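# Insert the piston rod-first into the cylinder

## Task

Insert the piston into the cylinder with its rod end going in first, and keep pushing until the piston crown sits lower than the cylinder's top rim.

## Robot and tools

Robot: two arms, left_arm and right_arm, each with six revolute joints and a parallel two-finger gripper. The fingers point along the gripper's +z axis and close along its y axis. Bases in the scene frame: left_arm near (-0.001, +0.320, +0.037) m, right_arm near (+0.017, -0.300, +0.045) m, both almost unrotated.

Scene frame: the origin is at table-top height, halfway between the nominal bases. +z is up, +x points out over the table, and left_arm is on the +y side. Arm names do not match image left or right. Every reported hand position, quaternion, velocity and target uses this frame. end_effector_position is the point between the finger pads, about 1 cm behind the tips. It can be off by a few cm, more at long reach.

Row layout: every command row has 14 plain numbers, even if only one arm moves. The first 7 are left_arm and the next 7 are right_arm. Inside each block the order is fixed and unusual: waist, elbow, wrist pitch, shoulder, wrist roll, wrist yaw, then the gripper opening. The six joint numbers are absolute target angles in radians, the same values printed under Joint positions. They are not offsets. Stated ranges: waist -2.618 to 3.054, shoulder 0.000 to 3.142, elbow 0.000 to 3.142, wrist pitch -1.571 to 1.571, wrist yaw -1.571 to 1.571, wrist roll -2.094 to 2.094. A real joint end may lie up to 0.059 rad beyond or inside these values. A call is refused if it asks more than 0.059 rad past a limit and further out than the joint already is. A clamped request produces the line "joint sent to its limit". The opening is an absolute command from -1 (closed) to +1 (fully open, 0.094 m pad gap). To leave a gripper as it is, repeat its current command; 0 means half-open, not "no change".

Tools:
- execute_actions(actions, cameras): actions is a list of actions. Each action is a table of up to 15 rows, one row per 1/30 s step, and a short table holds its last row. Each call returns the robot state. Images come back only when actions is empty or cameras names them.
- move(target, speed, blend, opening_speed, grip_force, blocking, cameras): target is either one 14-number row or a list of up to 15 rows, all absolute joint angles. The joints travel together, so the hand follows a curve, not a straight line. speed is in rad/s for the joint with the farthest to go: 0.01 to 12.57, default 0.5, either one value or one per target. blend, in rad, rounds the corners between listed targets; 0 stops at each one. opening_speed is the rate of change on the -1..+1 scale per second, minimum 0.2. grip_force is in newtons per finger pad, 10 to 50, one value or one per arm. It stays in force until changed, and lower values close more slowly. blocking=false returns after about 0.5 s while the motion continues, and a new move replaces a running one. Paths do not avoid obstacles or the other arm. The result adds a "move:" line such as done, off_target (at rest but more than 0.035 rad from target), moving, held or fault, plus limits=held if steps were withheld.
- wait(seconds 0-10): lets the scene run while holding the last commands.
- stop(): brakes a running move, which needs some distance.
- zoom_image(camera, region [x0,y0,x1,y1] in pixels, at most 504x504): gives a closer view of the latest image from cam_head_left, cam_head_right, cam_left_wrist or cam_right_wrist. All of these are 896x504.
- read_manual(section): returns URDF licence text only.
- finished_scene(scene): ends the current scene, giving its number. It cannot be undone, so call it only after the piston is in place and settled.

Result lines: Joint positions and Joint velocities list each arm in the joint order above, followed by the finger gap (m). Joint targets shows what the joints are currently being driven toward. Tool commands shows the present gripper commands. grip_measured is the actual opening on the -1..+1 scale. Empty-handed it can read slightly wide. On a hard part under squeeze it reads a bit narrower than the part. Joint torques are total drive output, including gravity, with per-unit offsets and noise. "joint command not followed" means the clearance check altered some steps. MOTOR HOT appears near 75 °C. At 90 °C an over-temperature fault folds that arm away for the rest of the scene.

Motion notes: each step, a joint's target can lead its measured angle by at most 0.339 rad (waist, shoulder, elbow) or 2.2 rad (wrist joints). Commands that would move the hand more than 200 mm are scaled back, so far targets can take several actions. Faster moves hit harder, and aiming far past a contact presses harder. To relieve a press, command the current Joint positions.

Gripping: fingers are driven to the commanded grip_measured value. Squeeze rises about 1 N per 0.001 below first touch and then jumps to the force limit. To release, command an opening well above grip_measured.

Avoid: dropping the piston or letting go of it while it moves, knocking anything off the table, fast impacts with the table, cylinder or camera stand, contact or pressure between the two arms (including one gripper closing on the other's fingers), strain on a wrist camera cable, and holding stretched or straining poses that heat motors. Loose objects may be nudged occasionally; check the images before grasping and before finishing.

Each tool is called after "Call:" as a command line: name --argument value for each argument, lists and objects as JSON in quotes; but a table of rows of numbers goes row by row, as --pt "numbers of a row", without its own name.

## Session

Call:
execute_actions --actions '[]'

Scene clock: 0.00 s.
left_arm: end_effector_position=(+0.3851, +0.3316, +0.1228) grip_measured=+1.000 end_effector_quat_wxyz=(+0.538, -0.023, +0.841, -0.056) | right_arm: end_effector_position=(+0.4177, -0.3083, +0.1475) grip_measured=+1.000 end_effector_quat_wxyz=(+0.589, +0.012, +0.808, -0.003)
Joint names: [waist, elbow, wrist pitch, shoulder, wrist roll, wrist yaw]
Joint positions: left_arm=[0.111 0.379 0.665 1.479 -0.056 0.165 0.094] | right_arm=[0.004 0.366 0.866 1.543 0.009 -0.003 0.094]
Joint velocities: within noise
Joint torques (N m): no reading
Motor temperatures (°C): left_arm=[29 28 30 27 27 27 25] | right_arm=[30 31 29 28 28 29 28]
Heat: left arm: 30 °C; right arm: 31 °C.
Joint targets: left_arm=[0.111 0.388 0.667 1.470 -0.055 0.167] | right_arm=[0.004 0.374 0.870 1.536 0.008 -0.003]
Tool commands: left_gripper/opening=+1.0 right_gripper/opening=+1.0

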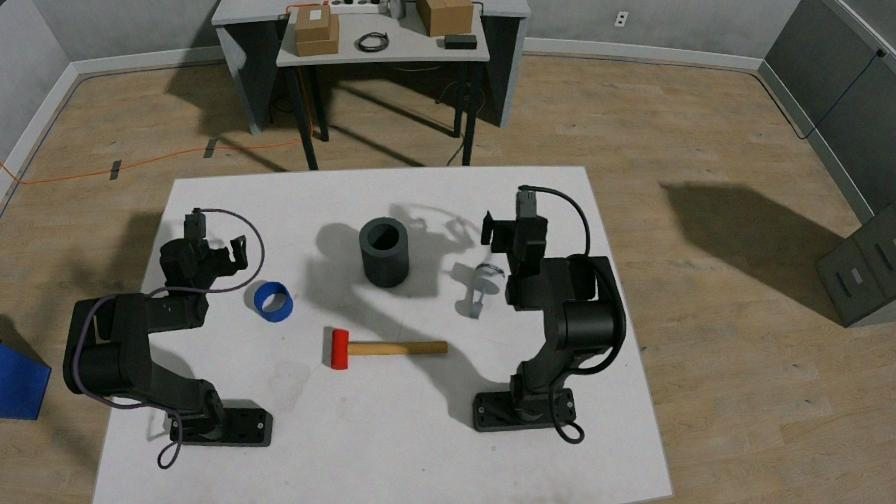

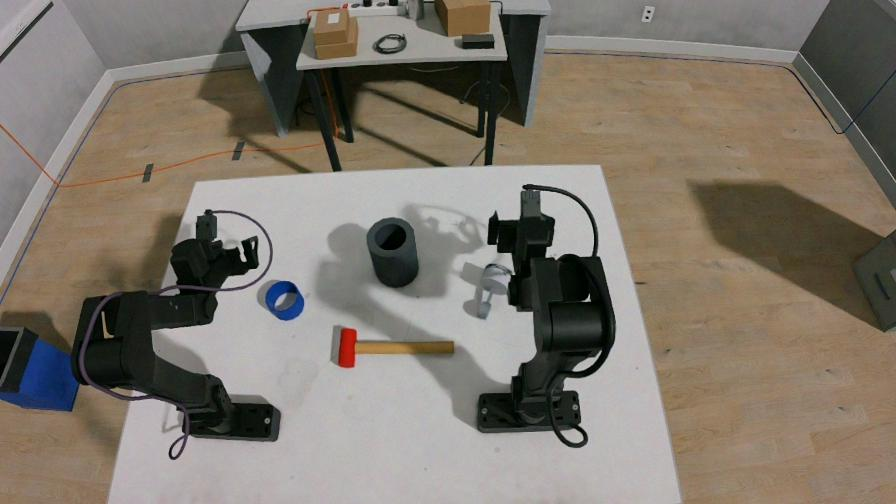

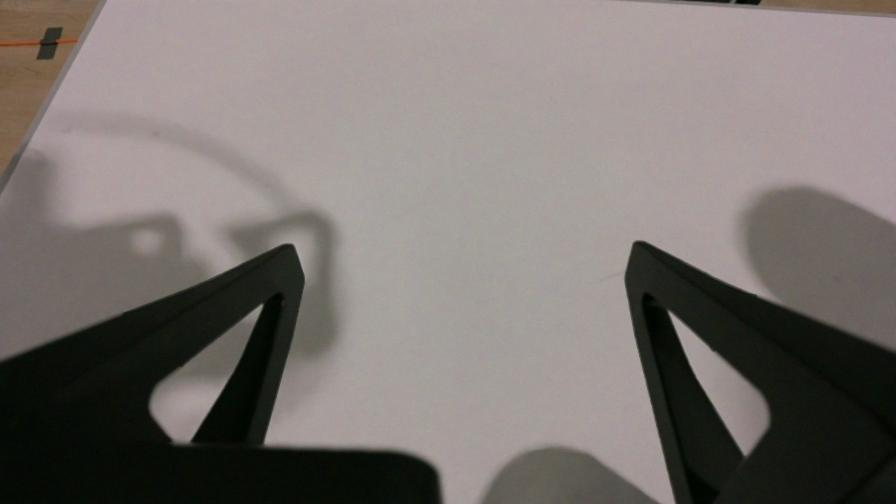

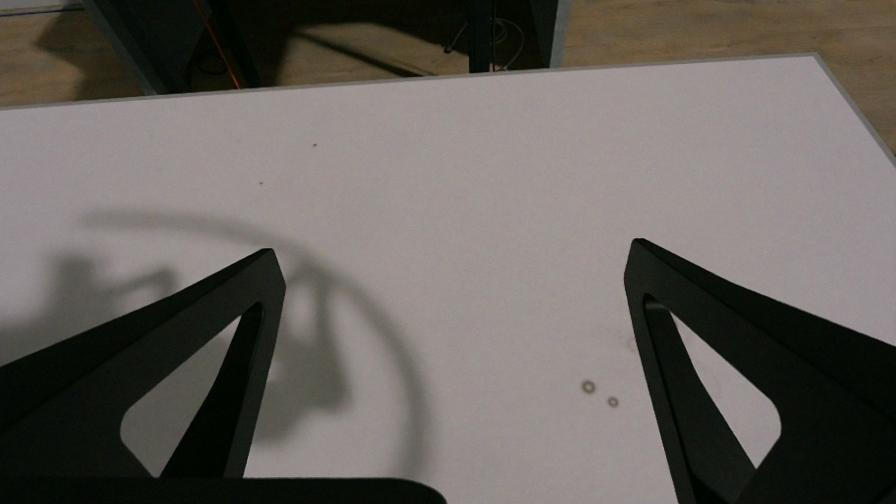

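Call:
zoom_image --camera "cam_head_left" --region '[420, 220, 560, 340]'

Call:
zoom_image --camera "cam_head_right" --region '[420, 220, 560, 340]'

Call:
zoom_image --camera "cam_head_right" --region '[240, 190, 480, 380]'

Call:
zoom_image --camera "cam_head_left" --region '[230, 190, 470, 380]'

Scaled by 3.600 from the camera's 896x504 image, which has a finer 1280x720 frame.

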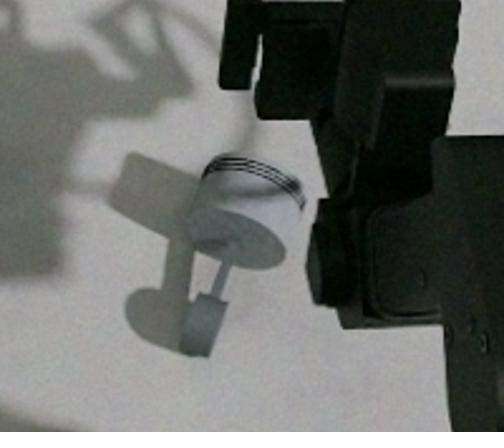

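Scaled by 3.600 from the camera's 896x504 image, which has a finer 1280x720 frame.

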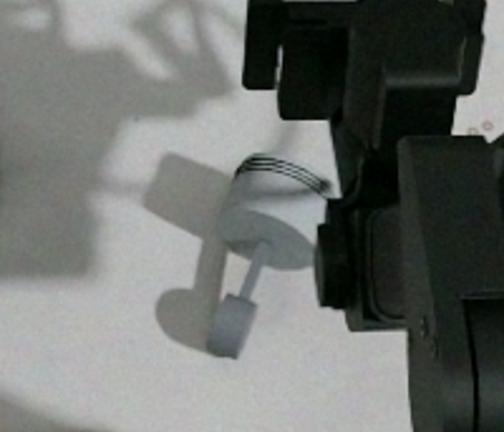

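Scaled by 2.100 from the camera's 896x504 image, which has a finer 1280x720 frame.

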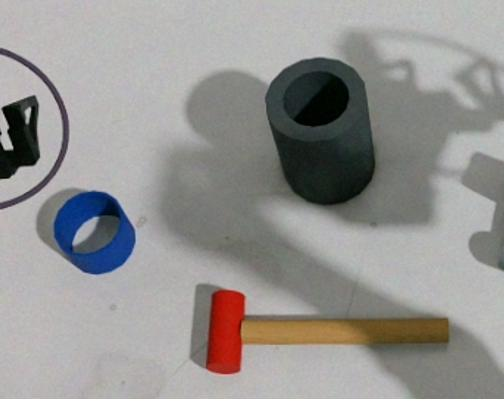

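Scaled by 2.100 from the camera's 896x504 image, which has a finer 1280x720 frame.

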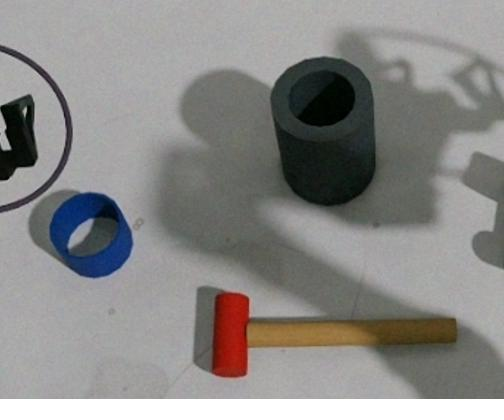

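Call:
move --target '[-0.373, 0.69, -0.474, 1.117, 0.0, 0.0, 1.0, 0.1375, 0.586, -0.525, 0.961, 0.0, 0.0, 1.0]' --speed 1.0 --cameras '["all"]'

Scene clock: 16.43 s.
left_arm: end_effector_position=(+0.2798, +0.2084, +0.1334) grip_measured=+1.000 end_effector_quat_wxyz=(+0.304, +0.174, +0.934, -0.064) | right_arm: end_effector_position=(+0.2819, -0.2714, +0.1331) grip_measured=+1.000 end_effector_quat_wxyz=(+0.307, -0.048, +0.950, +0.018)
Joint names: [waist, elbow, wrist pitch, shoulder, wrist roll, wrist yaw]
Joint positions: left_arm=[-0.368 0.66 -0.461 1.138 -0.009 0.01 0.094] | right_arm=[0.131 0.553 -0.523 0.975 0.004 -0.003 0.094]
Joint torques (N m): left_arm=[-0.5 9.02 0.82 -3.73 0.1 -0.13] | right_arm=[0.69 8.53 1.32 -2.92 -0.02 0.03]
Heat: left arm: 32 °C; right arm: 32 °C.
Joint targets: left_arm=[-0.373 0.690 -0.474 1.117 0.000 0.000] | right_arm=[0.137 0.586 -0.525 0.961 0.000 0.000]
move: done
camera_calibration:
cam_left_wrist: T_world_to_cam=[[-0.386618, -0.920773, -0.0520054, 0.308427], [-0.922098, 0.384955, 0.0392896, 0.178612], [-0.016157, 0.0631441, -0.997874, 0.245506], [0, 0, 0, 1]] pos_world=[0.287908, 0.199731, 0.254006]
cam_right_wrist: T_world_to_cam=[[0.0896565, -0.994425, -0.055503, -0.288034], [-0.994489, -0.0924242, 0.0494852, 0.256475], [-0.0543391, 0.0507605, -0.997231, 0.285558], [0, 0, 0, 1]] pos_world=[0.296402, -0.277218, 0.256089]

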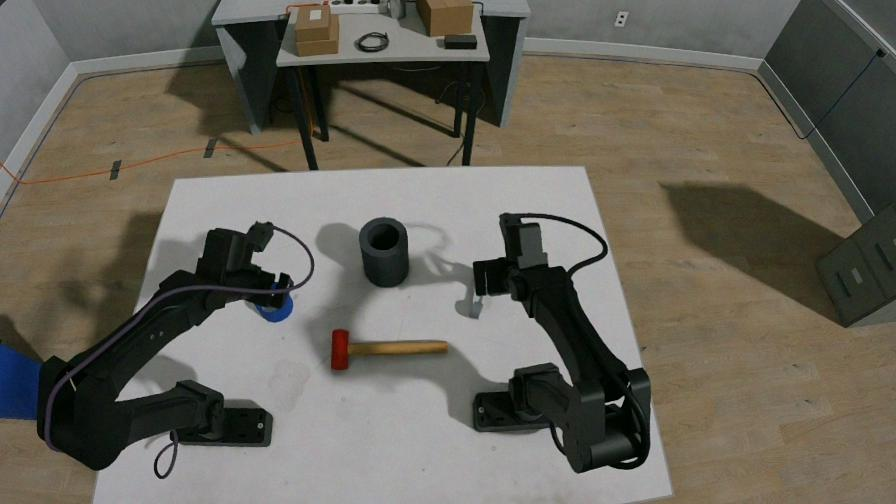

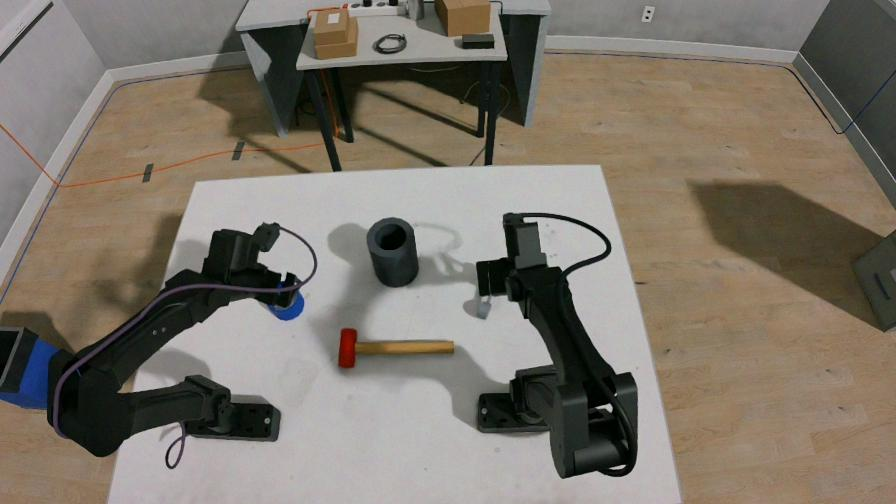

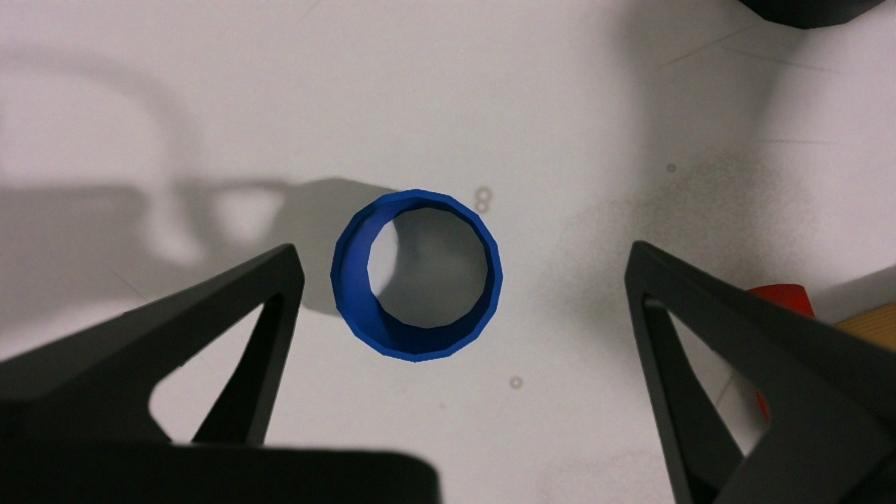

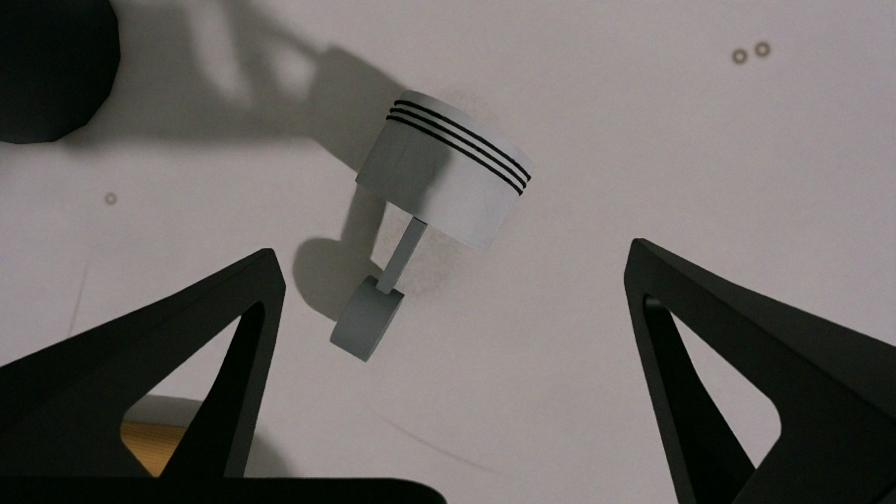

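Call:
zoom_image --camera "cam_left_wrist" --region '[310, 170, 530, 380]'

Call:
zoom_image --camera "cam_right_wrist" --region '[320, 70, 560, 380]'

Scaled by 2.291 from the camera's 896x504 image, which has a finer 1280x720 frame.

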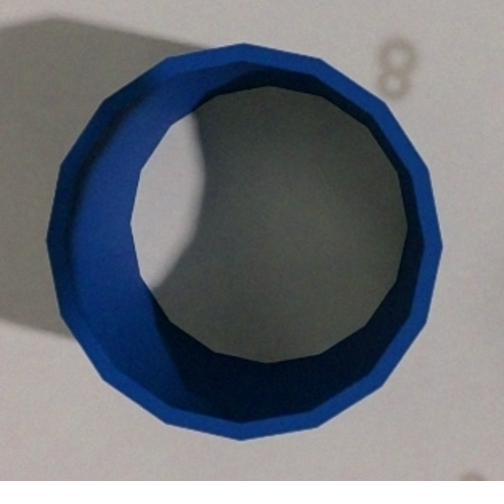

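Scaled by 1.626 from the camera's 896x504 image, which has a finer 1280x720 frame.

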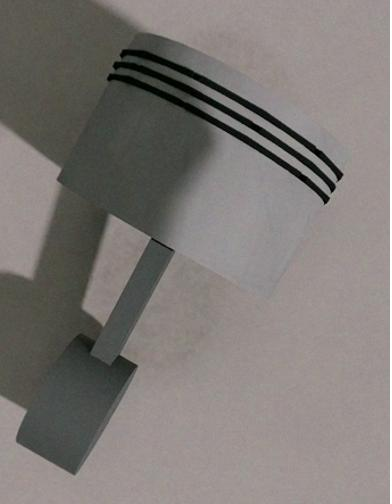

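Call:
zoom_image --camera "cam_head_left" --region '[345, 205, 425, 295]'

Call:
zoom_image --camera "cam_head_right" --region '[350, 205, 430, 295]'

Scaled by 5.600 from the camera's 896x504 image, which has a finer 1280x720 frame.

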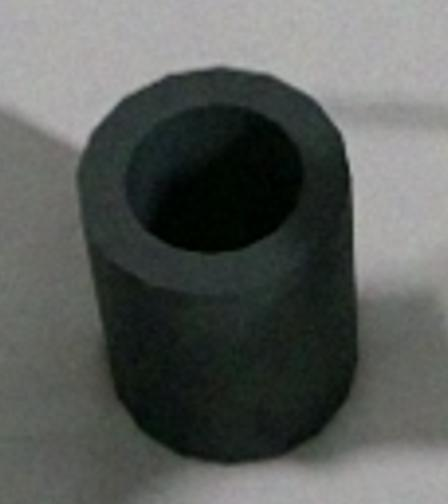

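Scaled by 5.600 from the camera's 896x504 image, which has a finer 1280x720 frame.

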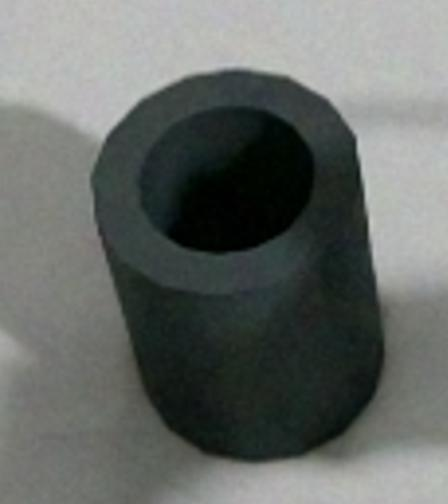

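Call:
move --target '[-0.75, 1.66, -0.658, 1.876, 0.0, 0.0, 1.0, 0.1584, 1.325, -1.155, 1.71, 0.517, 0.0, 1.0]' --speed 1.2 --cameras '["all"]'

Scene clock: 36.00 s.
left_arm: end_effector_position=(+0.3664, -0.0293, +0.2164) grip_measured=+1.000 end_effector_quat_wxyz=(+0.313, +0.346, +0.875, -0.129) | right_arm: end_effector_position=(+0.3209, -0.2609, +0.1322) grip_measured=+1.000 end_effector_quat_wxyz=(+0.006, +0.190, +0.982, +0.003)
Joint names: [waist, elbow, wrist pitch, shoulder, wrist roll, wrist yaw]
Joint positions: left_arm=[-0.753 1.624 -0.645 1.859 -0.007 0.005 0.094] | right_arm=[0.152 1.293 -1.148 1.703 0.507 -0.003 0.094]
Joint torques (N m): left_arm=[0.29 9.69 0.89 -7.58 0.08 -0.08] | right_arm=[0.81 7.61 0.13 -6.67 0.08 0.02]
Heat: left arm: 32 °C; right arm: 33 °C.
Joint targets: left_arm=[-0.750 1.660 -0.658 1.876 0.000 0.000] | right_arm=[0.158 1.325 -1.155 1.710 0.517 0.000]
move: off_target (left_arm); left_arm: the elbow is farthest, 0.036 rad from its target
camera_calibration:
cam_left_wrist: T_world_to_cam=[[-0.70039, -0.711339, -0.058745, 0.250004], [-0.71166, 0.702269, -0.0189228, 0.291439], [0.0547153, 0.0285531, -0.998094, 0.317746], [0, 0, 0, 1]] pos_world=[0.36512, -0.0359029, 0.337341]
cam_right_wrist: T_world_to_cam=[[-0.40909, -0.911447, -0.0437039, -0.100977], [-0.728859, 0.297571, 0.616617, 0.237949], [-0.549009, 0.284106, -0.786049, 0.477959], [0, 0, 0, 1]] pos_world=[0.394526, -0.298633, 0.224562]

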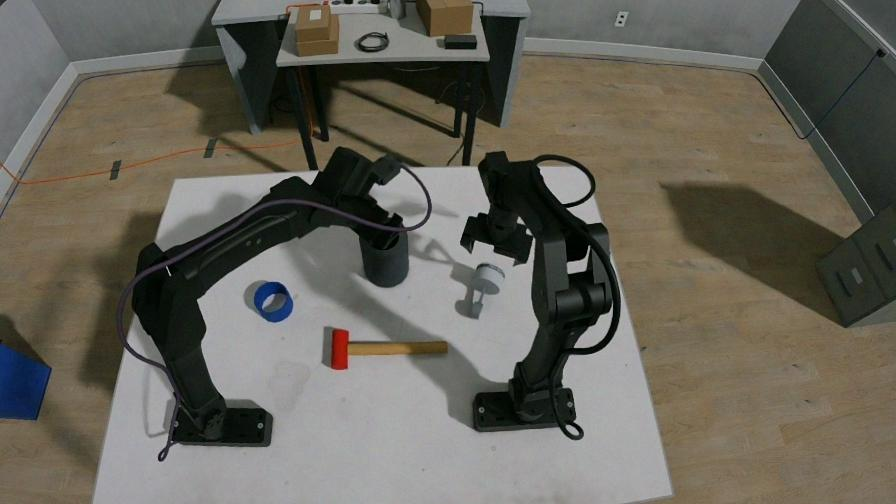

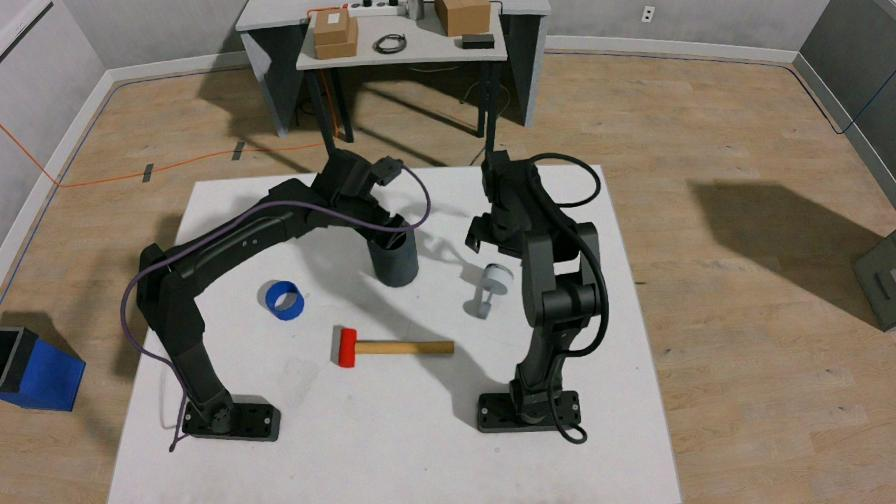

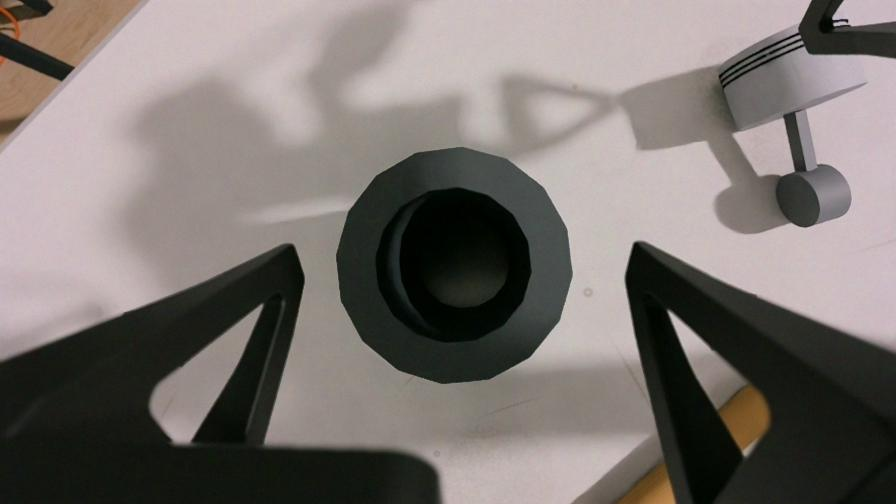

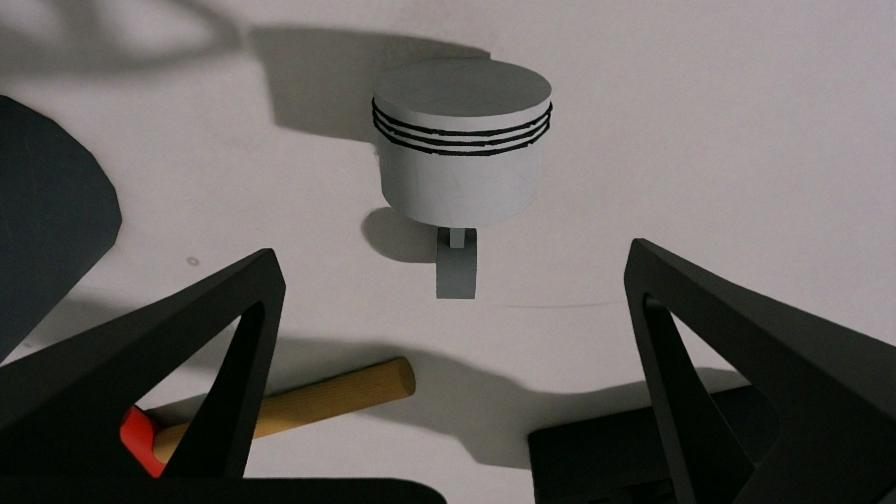

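Call:
zoom_image --camera "cam_head_left" --region '[240, 265, 310, 335]'

Call:
zoom_image --camera "cam_left_wrist" --region '[326, 140, 586, 400]'

Call:
zoom_image --camera "cam_right_wrist" --region '[350, 40, 580, 310]'

Scaled by 7.200 from the camera's 896x504 image, which has a finer 1280x720 frame.

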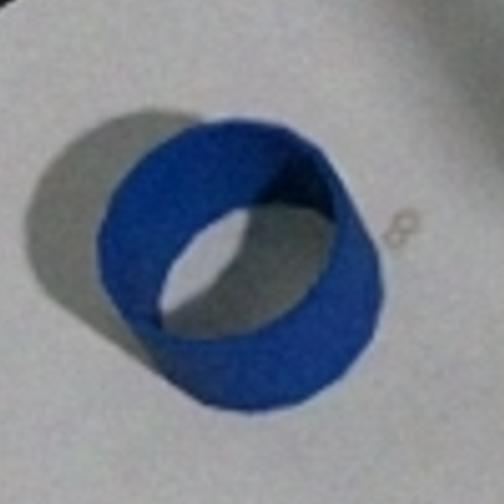

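Scaled by 1.938 from the camera's 896x504 image, which has a finer 1280x720 frame.

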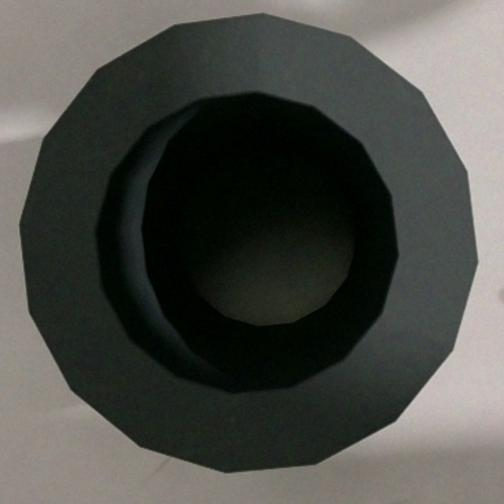

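Scaled by 1.867 from the camera's 896x504 image, which has a finer 1280x720 frame.

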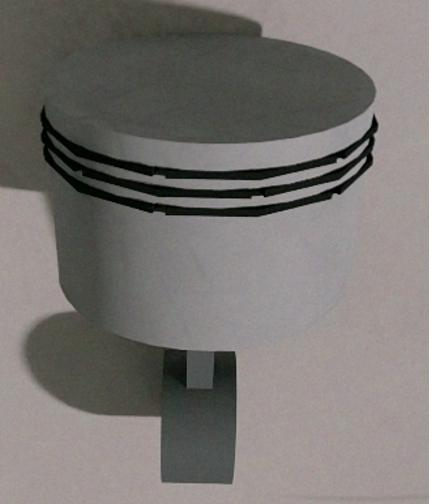

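Call:
move --target '[-0.305, 0.585, -0.376, 1.072, 0.0, 0.0, 1.0, 0.045, 1.729, -1.545, 2.141, 0.392, -0.175, 1.0]' --speed 1.2 --cameras '["cam_left_wrist", "cam_right_wrist"]'

Scene clock: 62.77 s.
left_arm: end_effector_position=(+0.2815, +0.2278, +0.1267) grip_measured=+1.000 end_effector_quat_wxyz=(+0.322, +0.146, +0.934, -0.053) | right_arm: end_effector_position=(+0.3286, -0.2630, +0.1113) grip_measured=+1.000 end_effector_quat_wxyz=(-0.207, +0.196, +0.958, +0.040)
Joint names: [waist, elbow, wrist pitch, shoulder, wrist roll, wrist yaw]
Joint positions: left_arm=[-0.31 0.59 -0.399 1.096 -0.007 0.002 0.094] | right_arm=[0.049 1.701 -1.536 2.129 0.392 -0.166 0.094]
Joint torques (N m): left_arm=[0.5 6.32 1.19 -3.66 0.08 -0.04] | right_arm=[-0.31 6.72 -0.73 -9.26 0.01 -0.15]
Heat: left arm: 33 °C; right arm: 33 °C.
Joint targets: left_arm=[-0.305 0.585 -0.376 1.072 0.000 0.000] | right_arm=[0.045 1.729 -1.545 2.141 0.392 -0.175]
move: done
camera_calibration:
cam_left_wrist: T_world_to_cam=[[-0.32721, -0.943006, -0.0606118, 0.31608], [-0.944849, 0.327447, 0.00627427, 0.196595], [0.0139305, 0.059322, -0.998142, 0.229968], [0, 0, 0, 1]] pos_world=[0.285974, 0.220049, 0.247465]
cam_right_wrist: T_world_to_cam=[[-0.437789, -0.899021, -0.0101121, -0.0916993], [-0.412482, 0.190844, 0.890751, 0.0944055], [-0.798874, 0.394132, -0.454379, 0.540468], [0, 0, 0, 1]] pos_world=[0.430562, -0.313472, 0.160559]
Images, in order (width x height): cam_left_wrist 896x504, cam_right_wrist 896x504.

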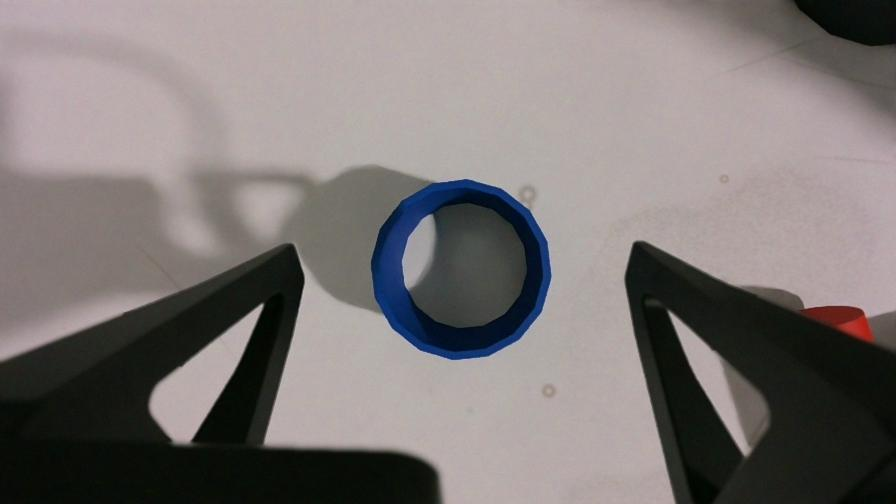

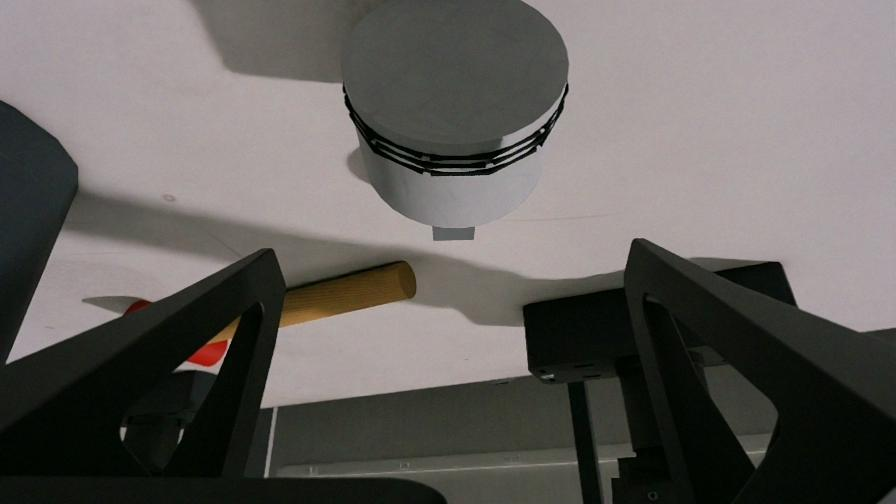

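Call:
move --target '[-0.292, 0.315, 0.18, 1.365, 0.0, 0.0, 1.0, 0.045, 1.574, -1.316, 2.224, 0.392, -0.18, 1.0]' --speed 0.7 --cameras '["cam_left_wrist", "cam_right_wrist", "cam_head_right"]'

Scene clock: 73.47 s.
left_arm: end_effector_position=(+0.2845, +0.2304, +0.0392) grip_measured=+1.000 end_effector_quat_wxyz=(+0.333, +0.140, +0.931, -0.053) | right_arm: end_effector_position=(+0.3347, -0.2618, +0.0498) grip_measured=+1.000 end_effector_quat_wxyz=(-0.203, +0.197, +0.958, +0.044)
Joint names: [waist, elbow, wrist pitch, shoulder, wrist roll, wrist yaw]
Joint positions: left_arm=[-0.299 0.319 0.156 1.358 -0.007 0.002 0.094] | right_arm=[0.049 1.583 -1.325 2.212 0.392 -0.172 0.094]
Joint torques (N m): left_arm=[0.64 5.03 1.22 -2.32 0.08 -0.04] | right_arm=[-0.27 3.6 -0.5 -9.63 0.02 -0.18]
Heat: left arm: 34 °C; right arm: 33 °C.
Joint targets: left_arm=[-0.292 0.315 0.180 1.365 0.000 0.000] | right_arm=[0.045 1.574 -1.316 2.224 0.392 -0.180]
move: done
camera_calibration:
cam_left_wrist: T_world_to_cam=[[-0.315012, -0.947122, -0.0610588, 0.311706], [-0.948427, 0.31654, -0.0169653, 0.203598], [0.0353958, 0.0525655, -0.99799, 0.137932], [0, 0, 0, 1]] pos_world=[0.286407, 0.223526, 0.160141]
cam_right_wrist: T_world_to_cam=[[-0.439614, -0.897973, -0.0195661, -0.0872297], [-0.421096, 0.186814, 0.887569, 0.153498], [-0.793358, 0.398427, -0.460259, 0.516478], [0, 0, 0, 1]] pos_world=[0.436042, -0.312785, 0.0997668]
Images, in order (width x height): cam_head_right 896x504, cam_left_wrist 896x504, cam_right_wrist 896x504.

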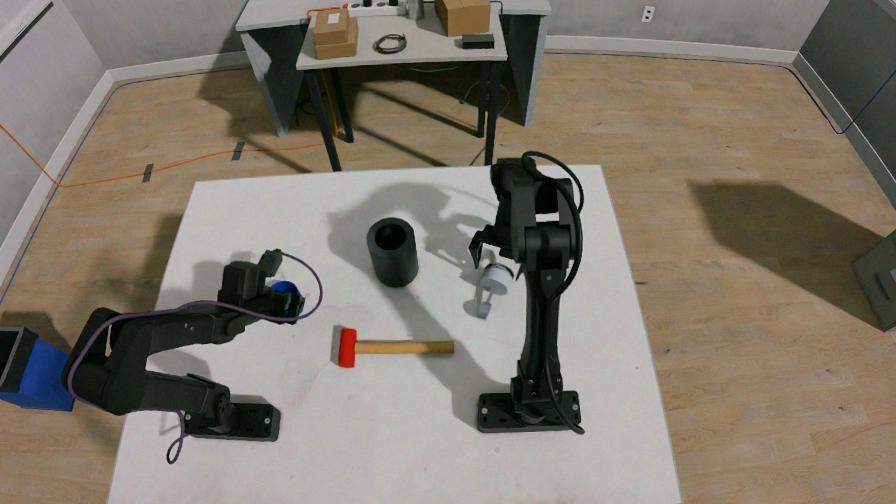

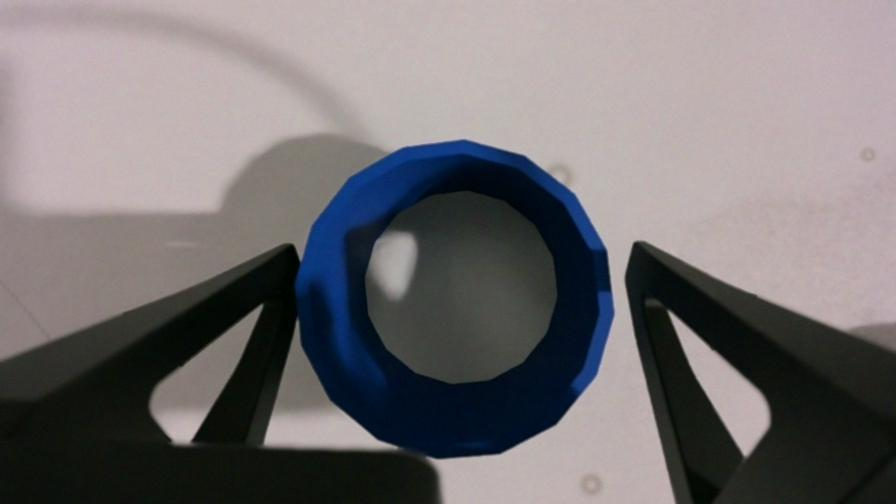

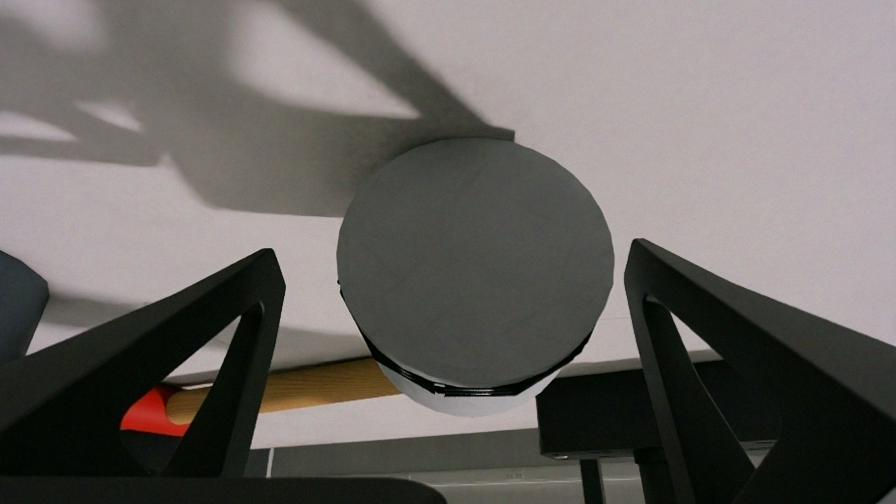

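Call:
zoom_image --camera "cam_left_wrist" --region '[280, 120, 640, 480]'

Scaled by 1.400 from the camera's 896x504 image, which has a finer 1280x720 frame.

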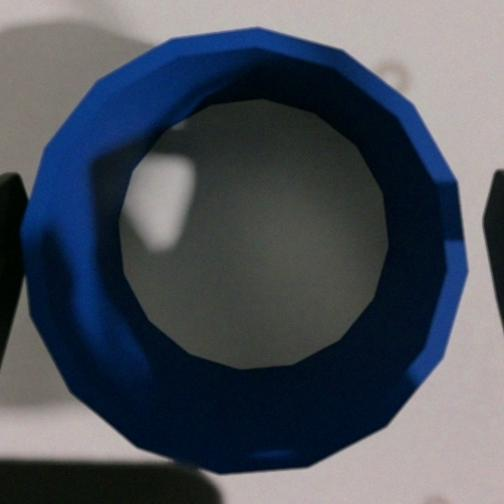

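Call:
move --pt "-0.285 0.303 0.197 1.387 0.0 0.0 1.0 0.038 1.535 -1.305 2.218 0.392 -0.18 1.0" --speed 0.4 --grip_force '[30, 35]' --cameras '["cam_left_wrist", "cam_right_wrist"]'

Scene clock: 80.43 s.
left_arm: end_effector_position=(+0.2833, +0.2330, +0.0340) grip_measured=+1.000 end_effector_quat_wxyz=(+0.329, +0.137, +0.933, -0.051) | right_arm: end_effector_position=(+0.3250, -0.2632, +0.0436) grip_measured=+1.000 end_effector_quat_wxyz=(-0.215, +0.199, +0.955, +0.041)
Joint names: [waist, elbow, wrist pitch, shoulder, wrist roll, wrist yaw]
Joint positions: left_arm=[-0.292 0.311 0.173 1.377 -0.007 0.002 0.094] | right_arm=[0.045 1.545 -1.314 2.212 0.392 -0.172 0.094]
Joint torques (N m): left_arm=[0.61 4.63 1.23 -2.14 0.08 -0.05] | right_arm=[-0.62 3.44 -0.54 -10.02 0.02 -0.19]
Motor temperatures (°C): left_arm=[29 30 35 29 27 27 25] | right_arm=[30 32 29 30 28 29 28]
Heat: left arm: 35 °C; right arm: 32 °C.
Joint targets: left_arm=[-0.285 0.303 0.197 1.387 0.000 0.000] | right_arm=[0.038 1.535 -1.305 2.218 0.392 -0.180]
grip_force (N): 30, 35
move: done
camera_calibration:
cam_left_wrist: T_world_to_cam=[[-0.309086, -0.949088, -0.0608013, 0.312136], [-0.950691, 0.310059, -0.00702883, 0.203283], [0.0255229, 0.0556307, -0.998125, 0.134697], [0, 0, 0, 1]] pos_world=[0.286299, 0.225722, 0.154851]
cam_right_wrist: T_world_to_cam=[[-0.443403, -0.896292, -0.00730732, -0.0916747], [-0.396579, 0.188867, 0.898362, 0.147256], [-0.803815, 0.401235, -0.439194, 0.509712], [0, 0, 0, 1]] pos_world=[0.427464, -0.314493, 0.0909031]
Images, in order (width x height): cam_left_wrist 896x504, cam_right_wrist 896x504.

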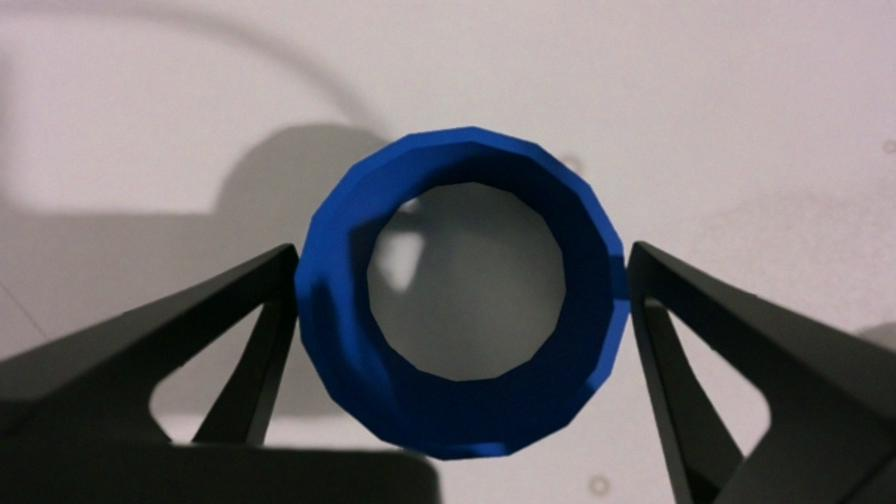

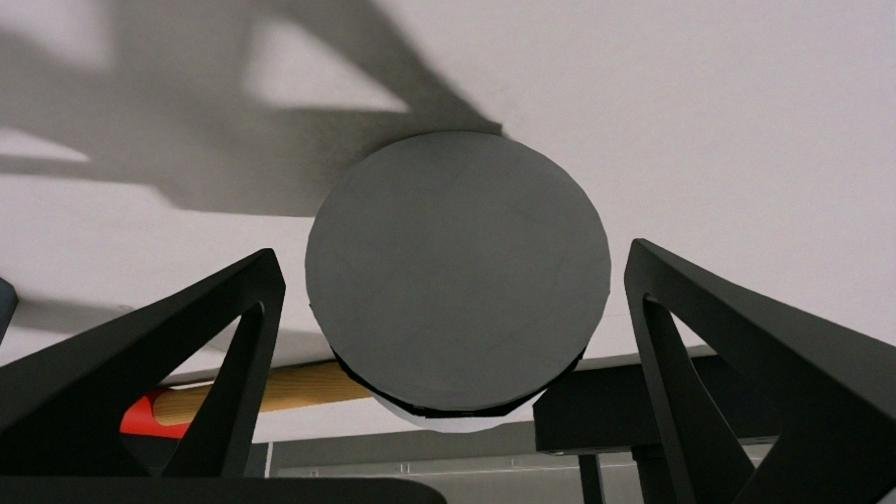

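Call:
move --target '[-0.285, 0.303, 0.197, 1.387, 0.0, 0.0, 0.48, 0.038, 1.535, -1.305, 2.218, 0.392, -0.18, 0.3]' --speed 0.4 --grip_force '[30, 35]' --cameras '["cam_left_wrist", "cam_right_wrist"]'

Scene clock: 82.93 s.
left_arm: end_effector_position=(+0.2833, +0.2329, +0.0340) grip_measured=+0.711 end_effector_quat_wxyz=(+0.329, +0.137, +0.933, -0.051) | right_arm: end_effector_position=(+0.3251, -0.2629, +0.0436) grip_measured=+0.472 end_effector_quat_wxyz=(-0.215, +0.199, +0.955, +0.042)
Joint names: [waist, elbow, wrist pitch, shoulder, wrist roll, wrist yaw]
Joint positions: left_arm=[-0.292 0.311 0.174 1.377 -0.007 0.002 0.08] | right_arm=[0.045 1.545 -1.313 2.212 0.392 -0.173 0.069]
Joint torques (N m): left_arm=[0.62 4.62 1.22 -2.14 0.08 -0.04] | right_arm=[-0.68 3.38 -0.55 -10.03 0.01 -0.17]
Heat: left arm: 35 °C; right arm: 32 °C.
Joint targets: left_arm=[-0.285 0.303 0.197 1.387 0.000 0.000] | right_arm=[0.038 1.535 -1.305 2.218 0.392 -0.180]
grip_force (N): 30, 35
move: done
camera_calibration:
cam_left_wrist: T_world_to_cam=[[-0.309062, -0.949094, -0.0608297, 0.312172], [-0.950688, 0.310058, -0.00744096, 0.203442], [0.0259229, 0.0555303, -0.99812, 0.134701], [0, 0, 0, 1]] pos_world=[0.286399, 0.225722, 0.154951]
cam_right_wrist: T_world_to_cam=[[-0.443585, -0.896188, -0.00890812, -0.0912882], [-0.396879, 0.187512, 0.898514, 0.147059], [-0.803567, 0.402103, -0.438855, 0.509842], [0, 0, 0, 1]] pos_world=[0.427563, -0.314396, 0.0907992]
Images, in order (width x height): cam_left_wrist 896x504, cam_right_wrist 896x504.

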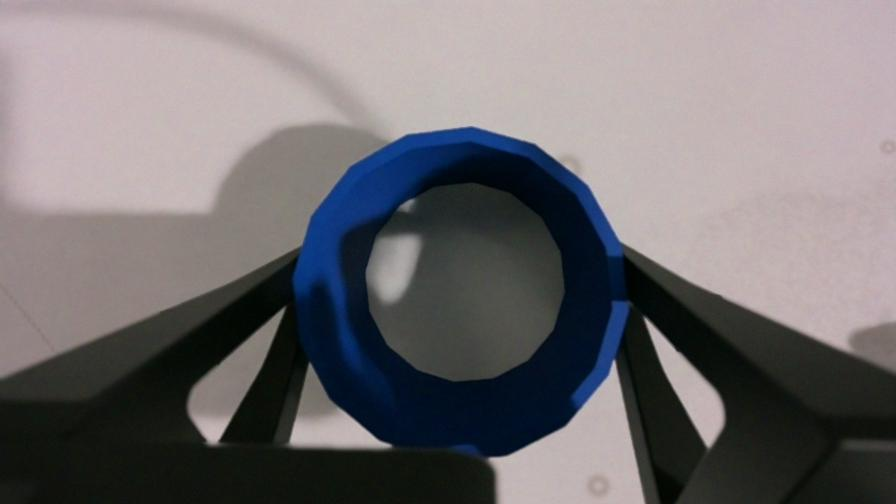

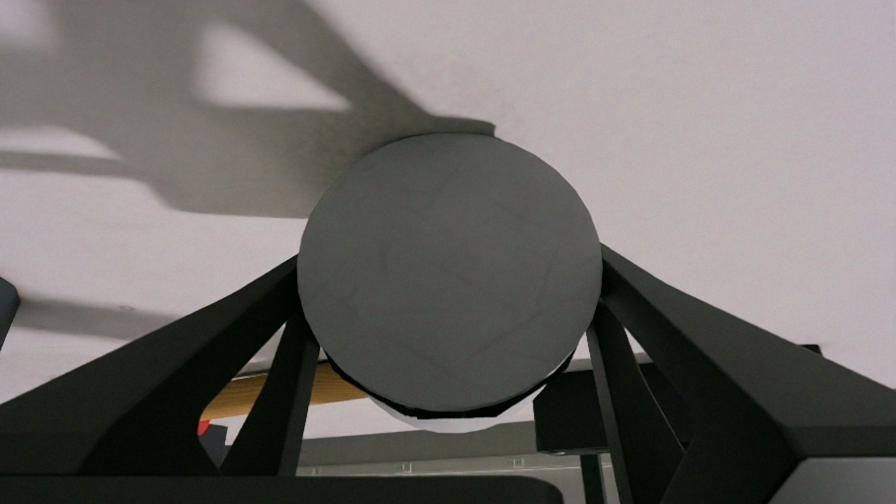

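Call:
move --pt "-0.295 0.885 -0.705 1.03 0.0 0.0 0.48 0.042 1.69 -1.508 2.15 0.392 -0.18 0.3" --pt "-0.515 1.234 -0.65 1.4665 0.0 0.0 0.48 0.1 1.40 -1.235 1.73 0.3 -0.12 0.3" --pt "-0.737 1.594 -0.578 1.902 0.0 0.0 0.48 0.278 0.972 -0.207 1.177 0.0 0.0 0.3" --speed 0.8 --blend '[0.1, 0.1, 0]' --cameras '["all"]'

Scene clock: 95.20 s.
left_arm: end_effector_position=(+0.3671, -0.0156, +0.1757) grip_measured=+0.711 end_effector_quat_wxyz=(+0.281, +0.342, +0.890, -0.110) | right_arm: end_effector_position=(+0.3987, -0.2009, +0.2809) grip_measured=+0.468 end_effector_quat_wxyz=(+0.487, -0.108, +0.864, +0.068)
Joint names: [waist, elbow, wrist pitch, shoulder, wrist roll, wrist yaw]
Joint positions: left_arm=[-0.735 1.551 -0.618 1.891 -0.007 -0.001 0.08] | right_arm=[0.273 0.973 -0.302 1.214 0.006 -0.015 0.069]
Joint torques (N m): left_arm=[-0.23 10.14 1.29 -8.14 0.08 -0.02] | right_arm=[0.46 6.26 2.91 -7.58 -0.06 0.14]
Heat: left arm: 35 °C; right arm: 32 °C.
Joint targets: left_arm=[-0.737 1.594 -0.578 1.902 0.000 0.000] | right_arm=[0.278 0.972 -0.207 1.177 0.000 0.000]
grip_force (N): 30, 35
move: off_target (left_arm, right_arm); left_arm: the elbow is farthest, 0.043 rad from its target; right_arm: the wrist pitch is farthest, 0.095 rad from its target
camera_calibration:
cam_left_wrist: T_world_to_cam=[[-0.688168, -0.722878, -0.0622349, 0.253724], [-0.725552, 0.685637, 0.0589647, 0.272705], [0.0000463045, 0.0857322, -0.996318, 0.297403], [0, 0, 0, 1]] pos_world=[0.372452, -0.029062, 0.296018]
cam_right_wrist: T_world_to_cam=[[0.260804, -0.963262, -0.0640898, -0.279763], [-0.911471, -0.223818, -0.345148, 0.423259], [0.318123, 0.148432, -0.936358, 0.28982], [0, 0, 0, 1]] pos_world=[0.366553, -0.217771, 0.399532]

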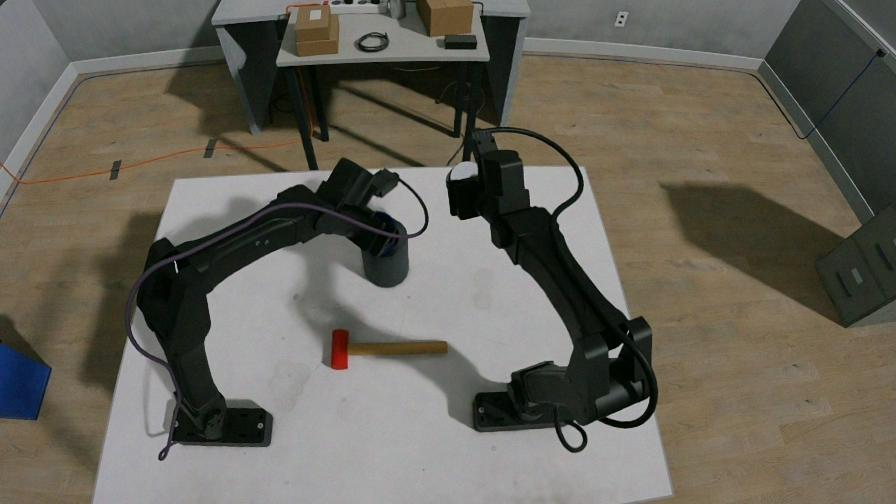

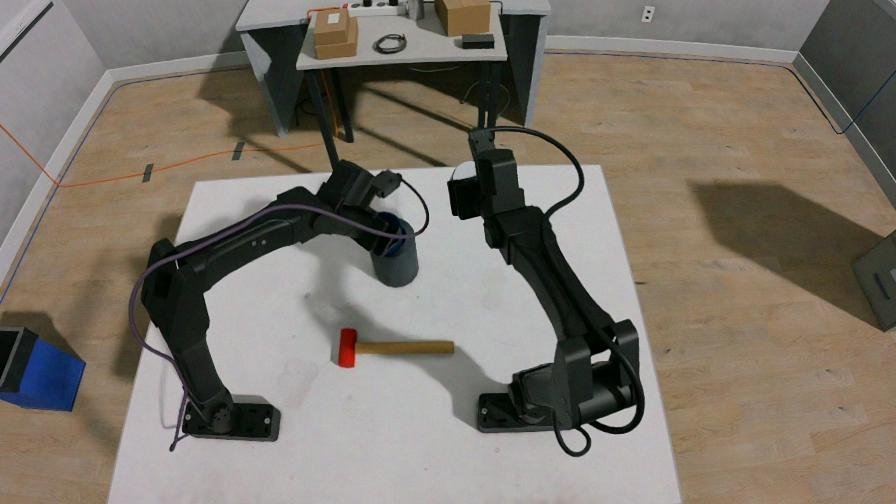

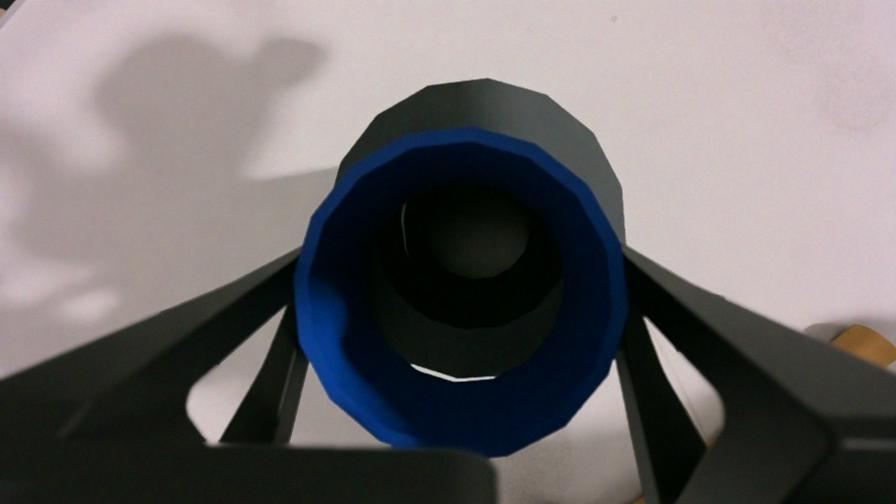

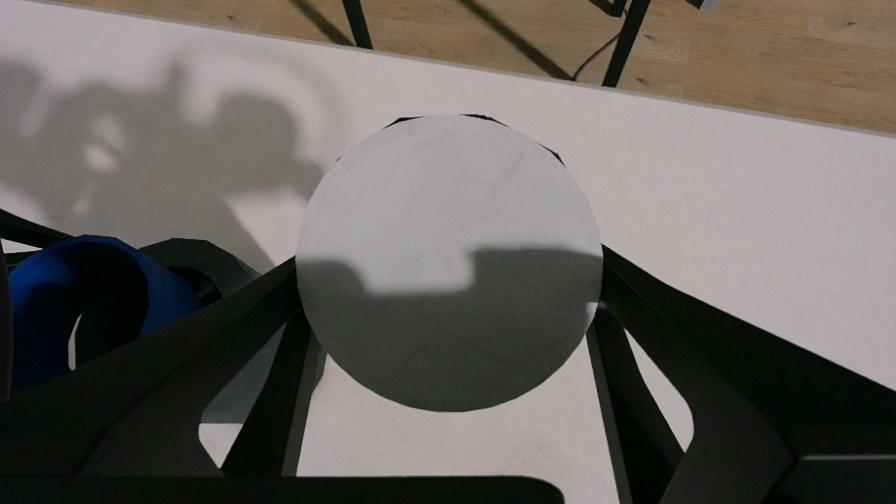

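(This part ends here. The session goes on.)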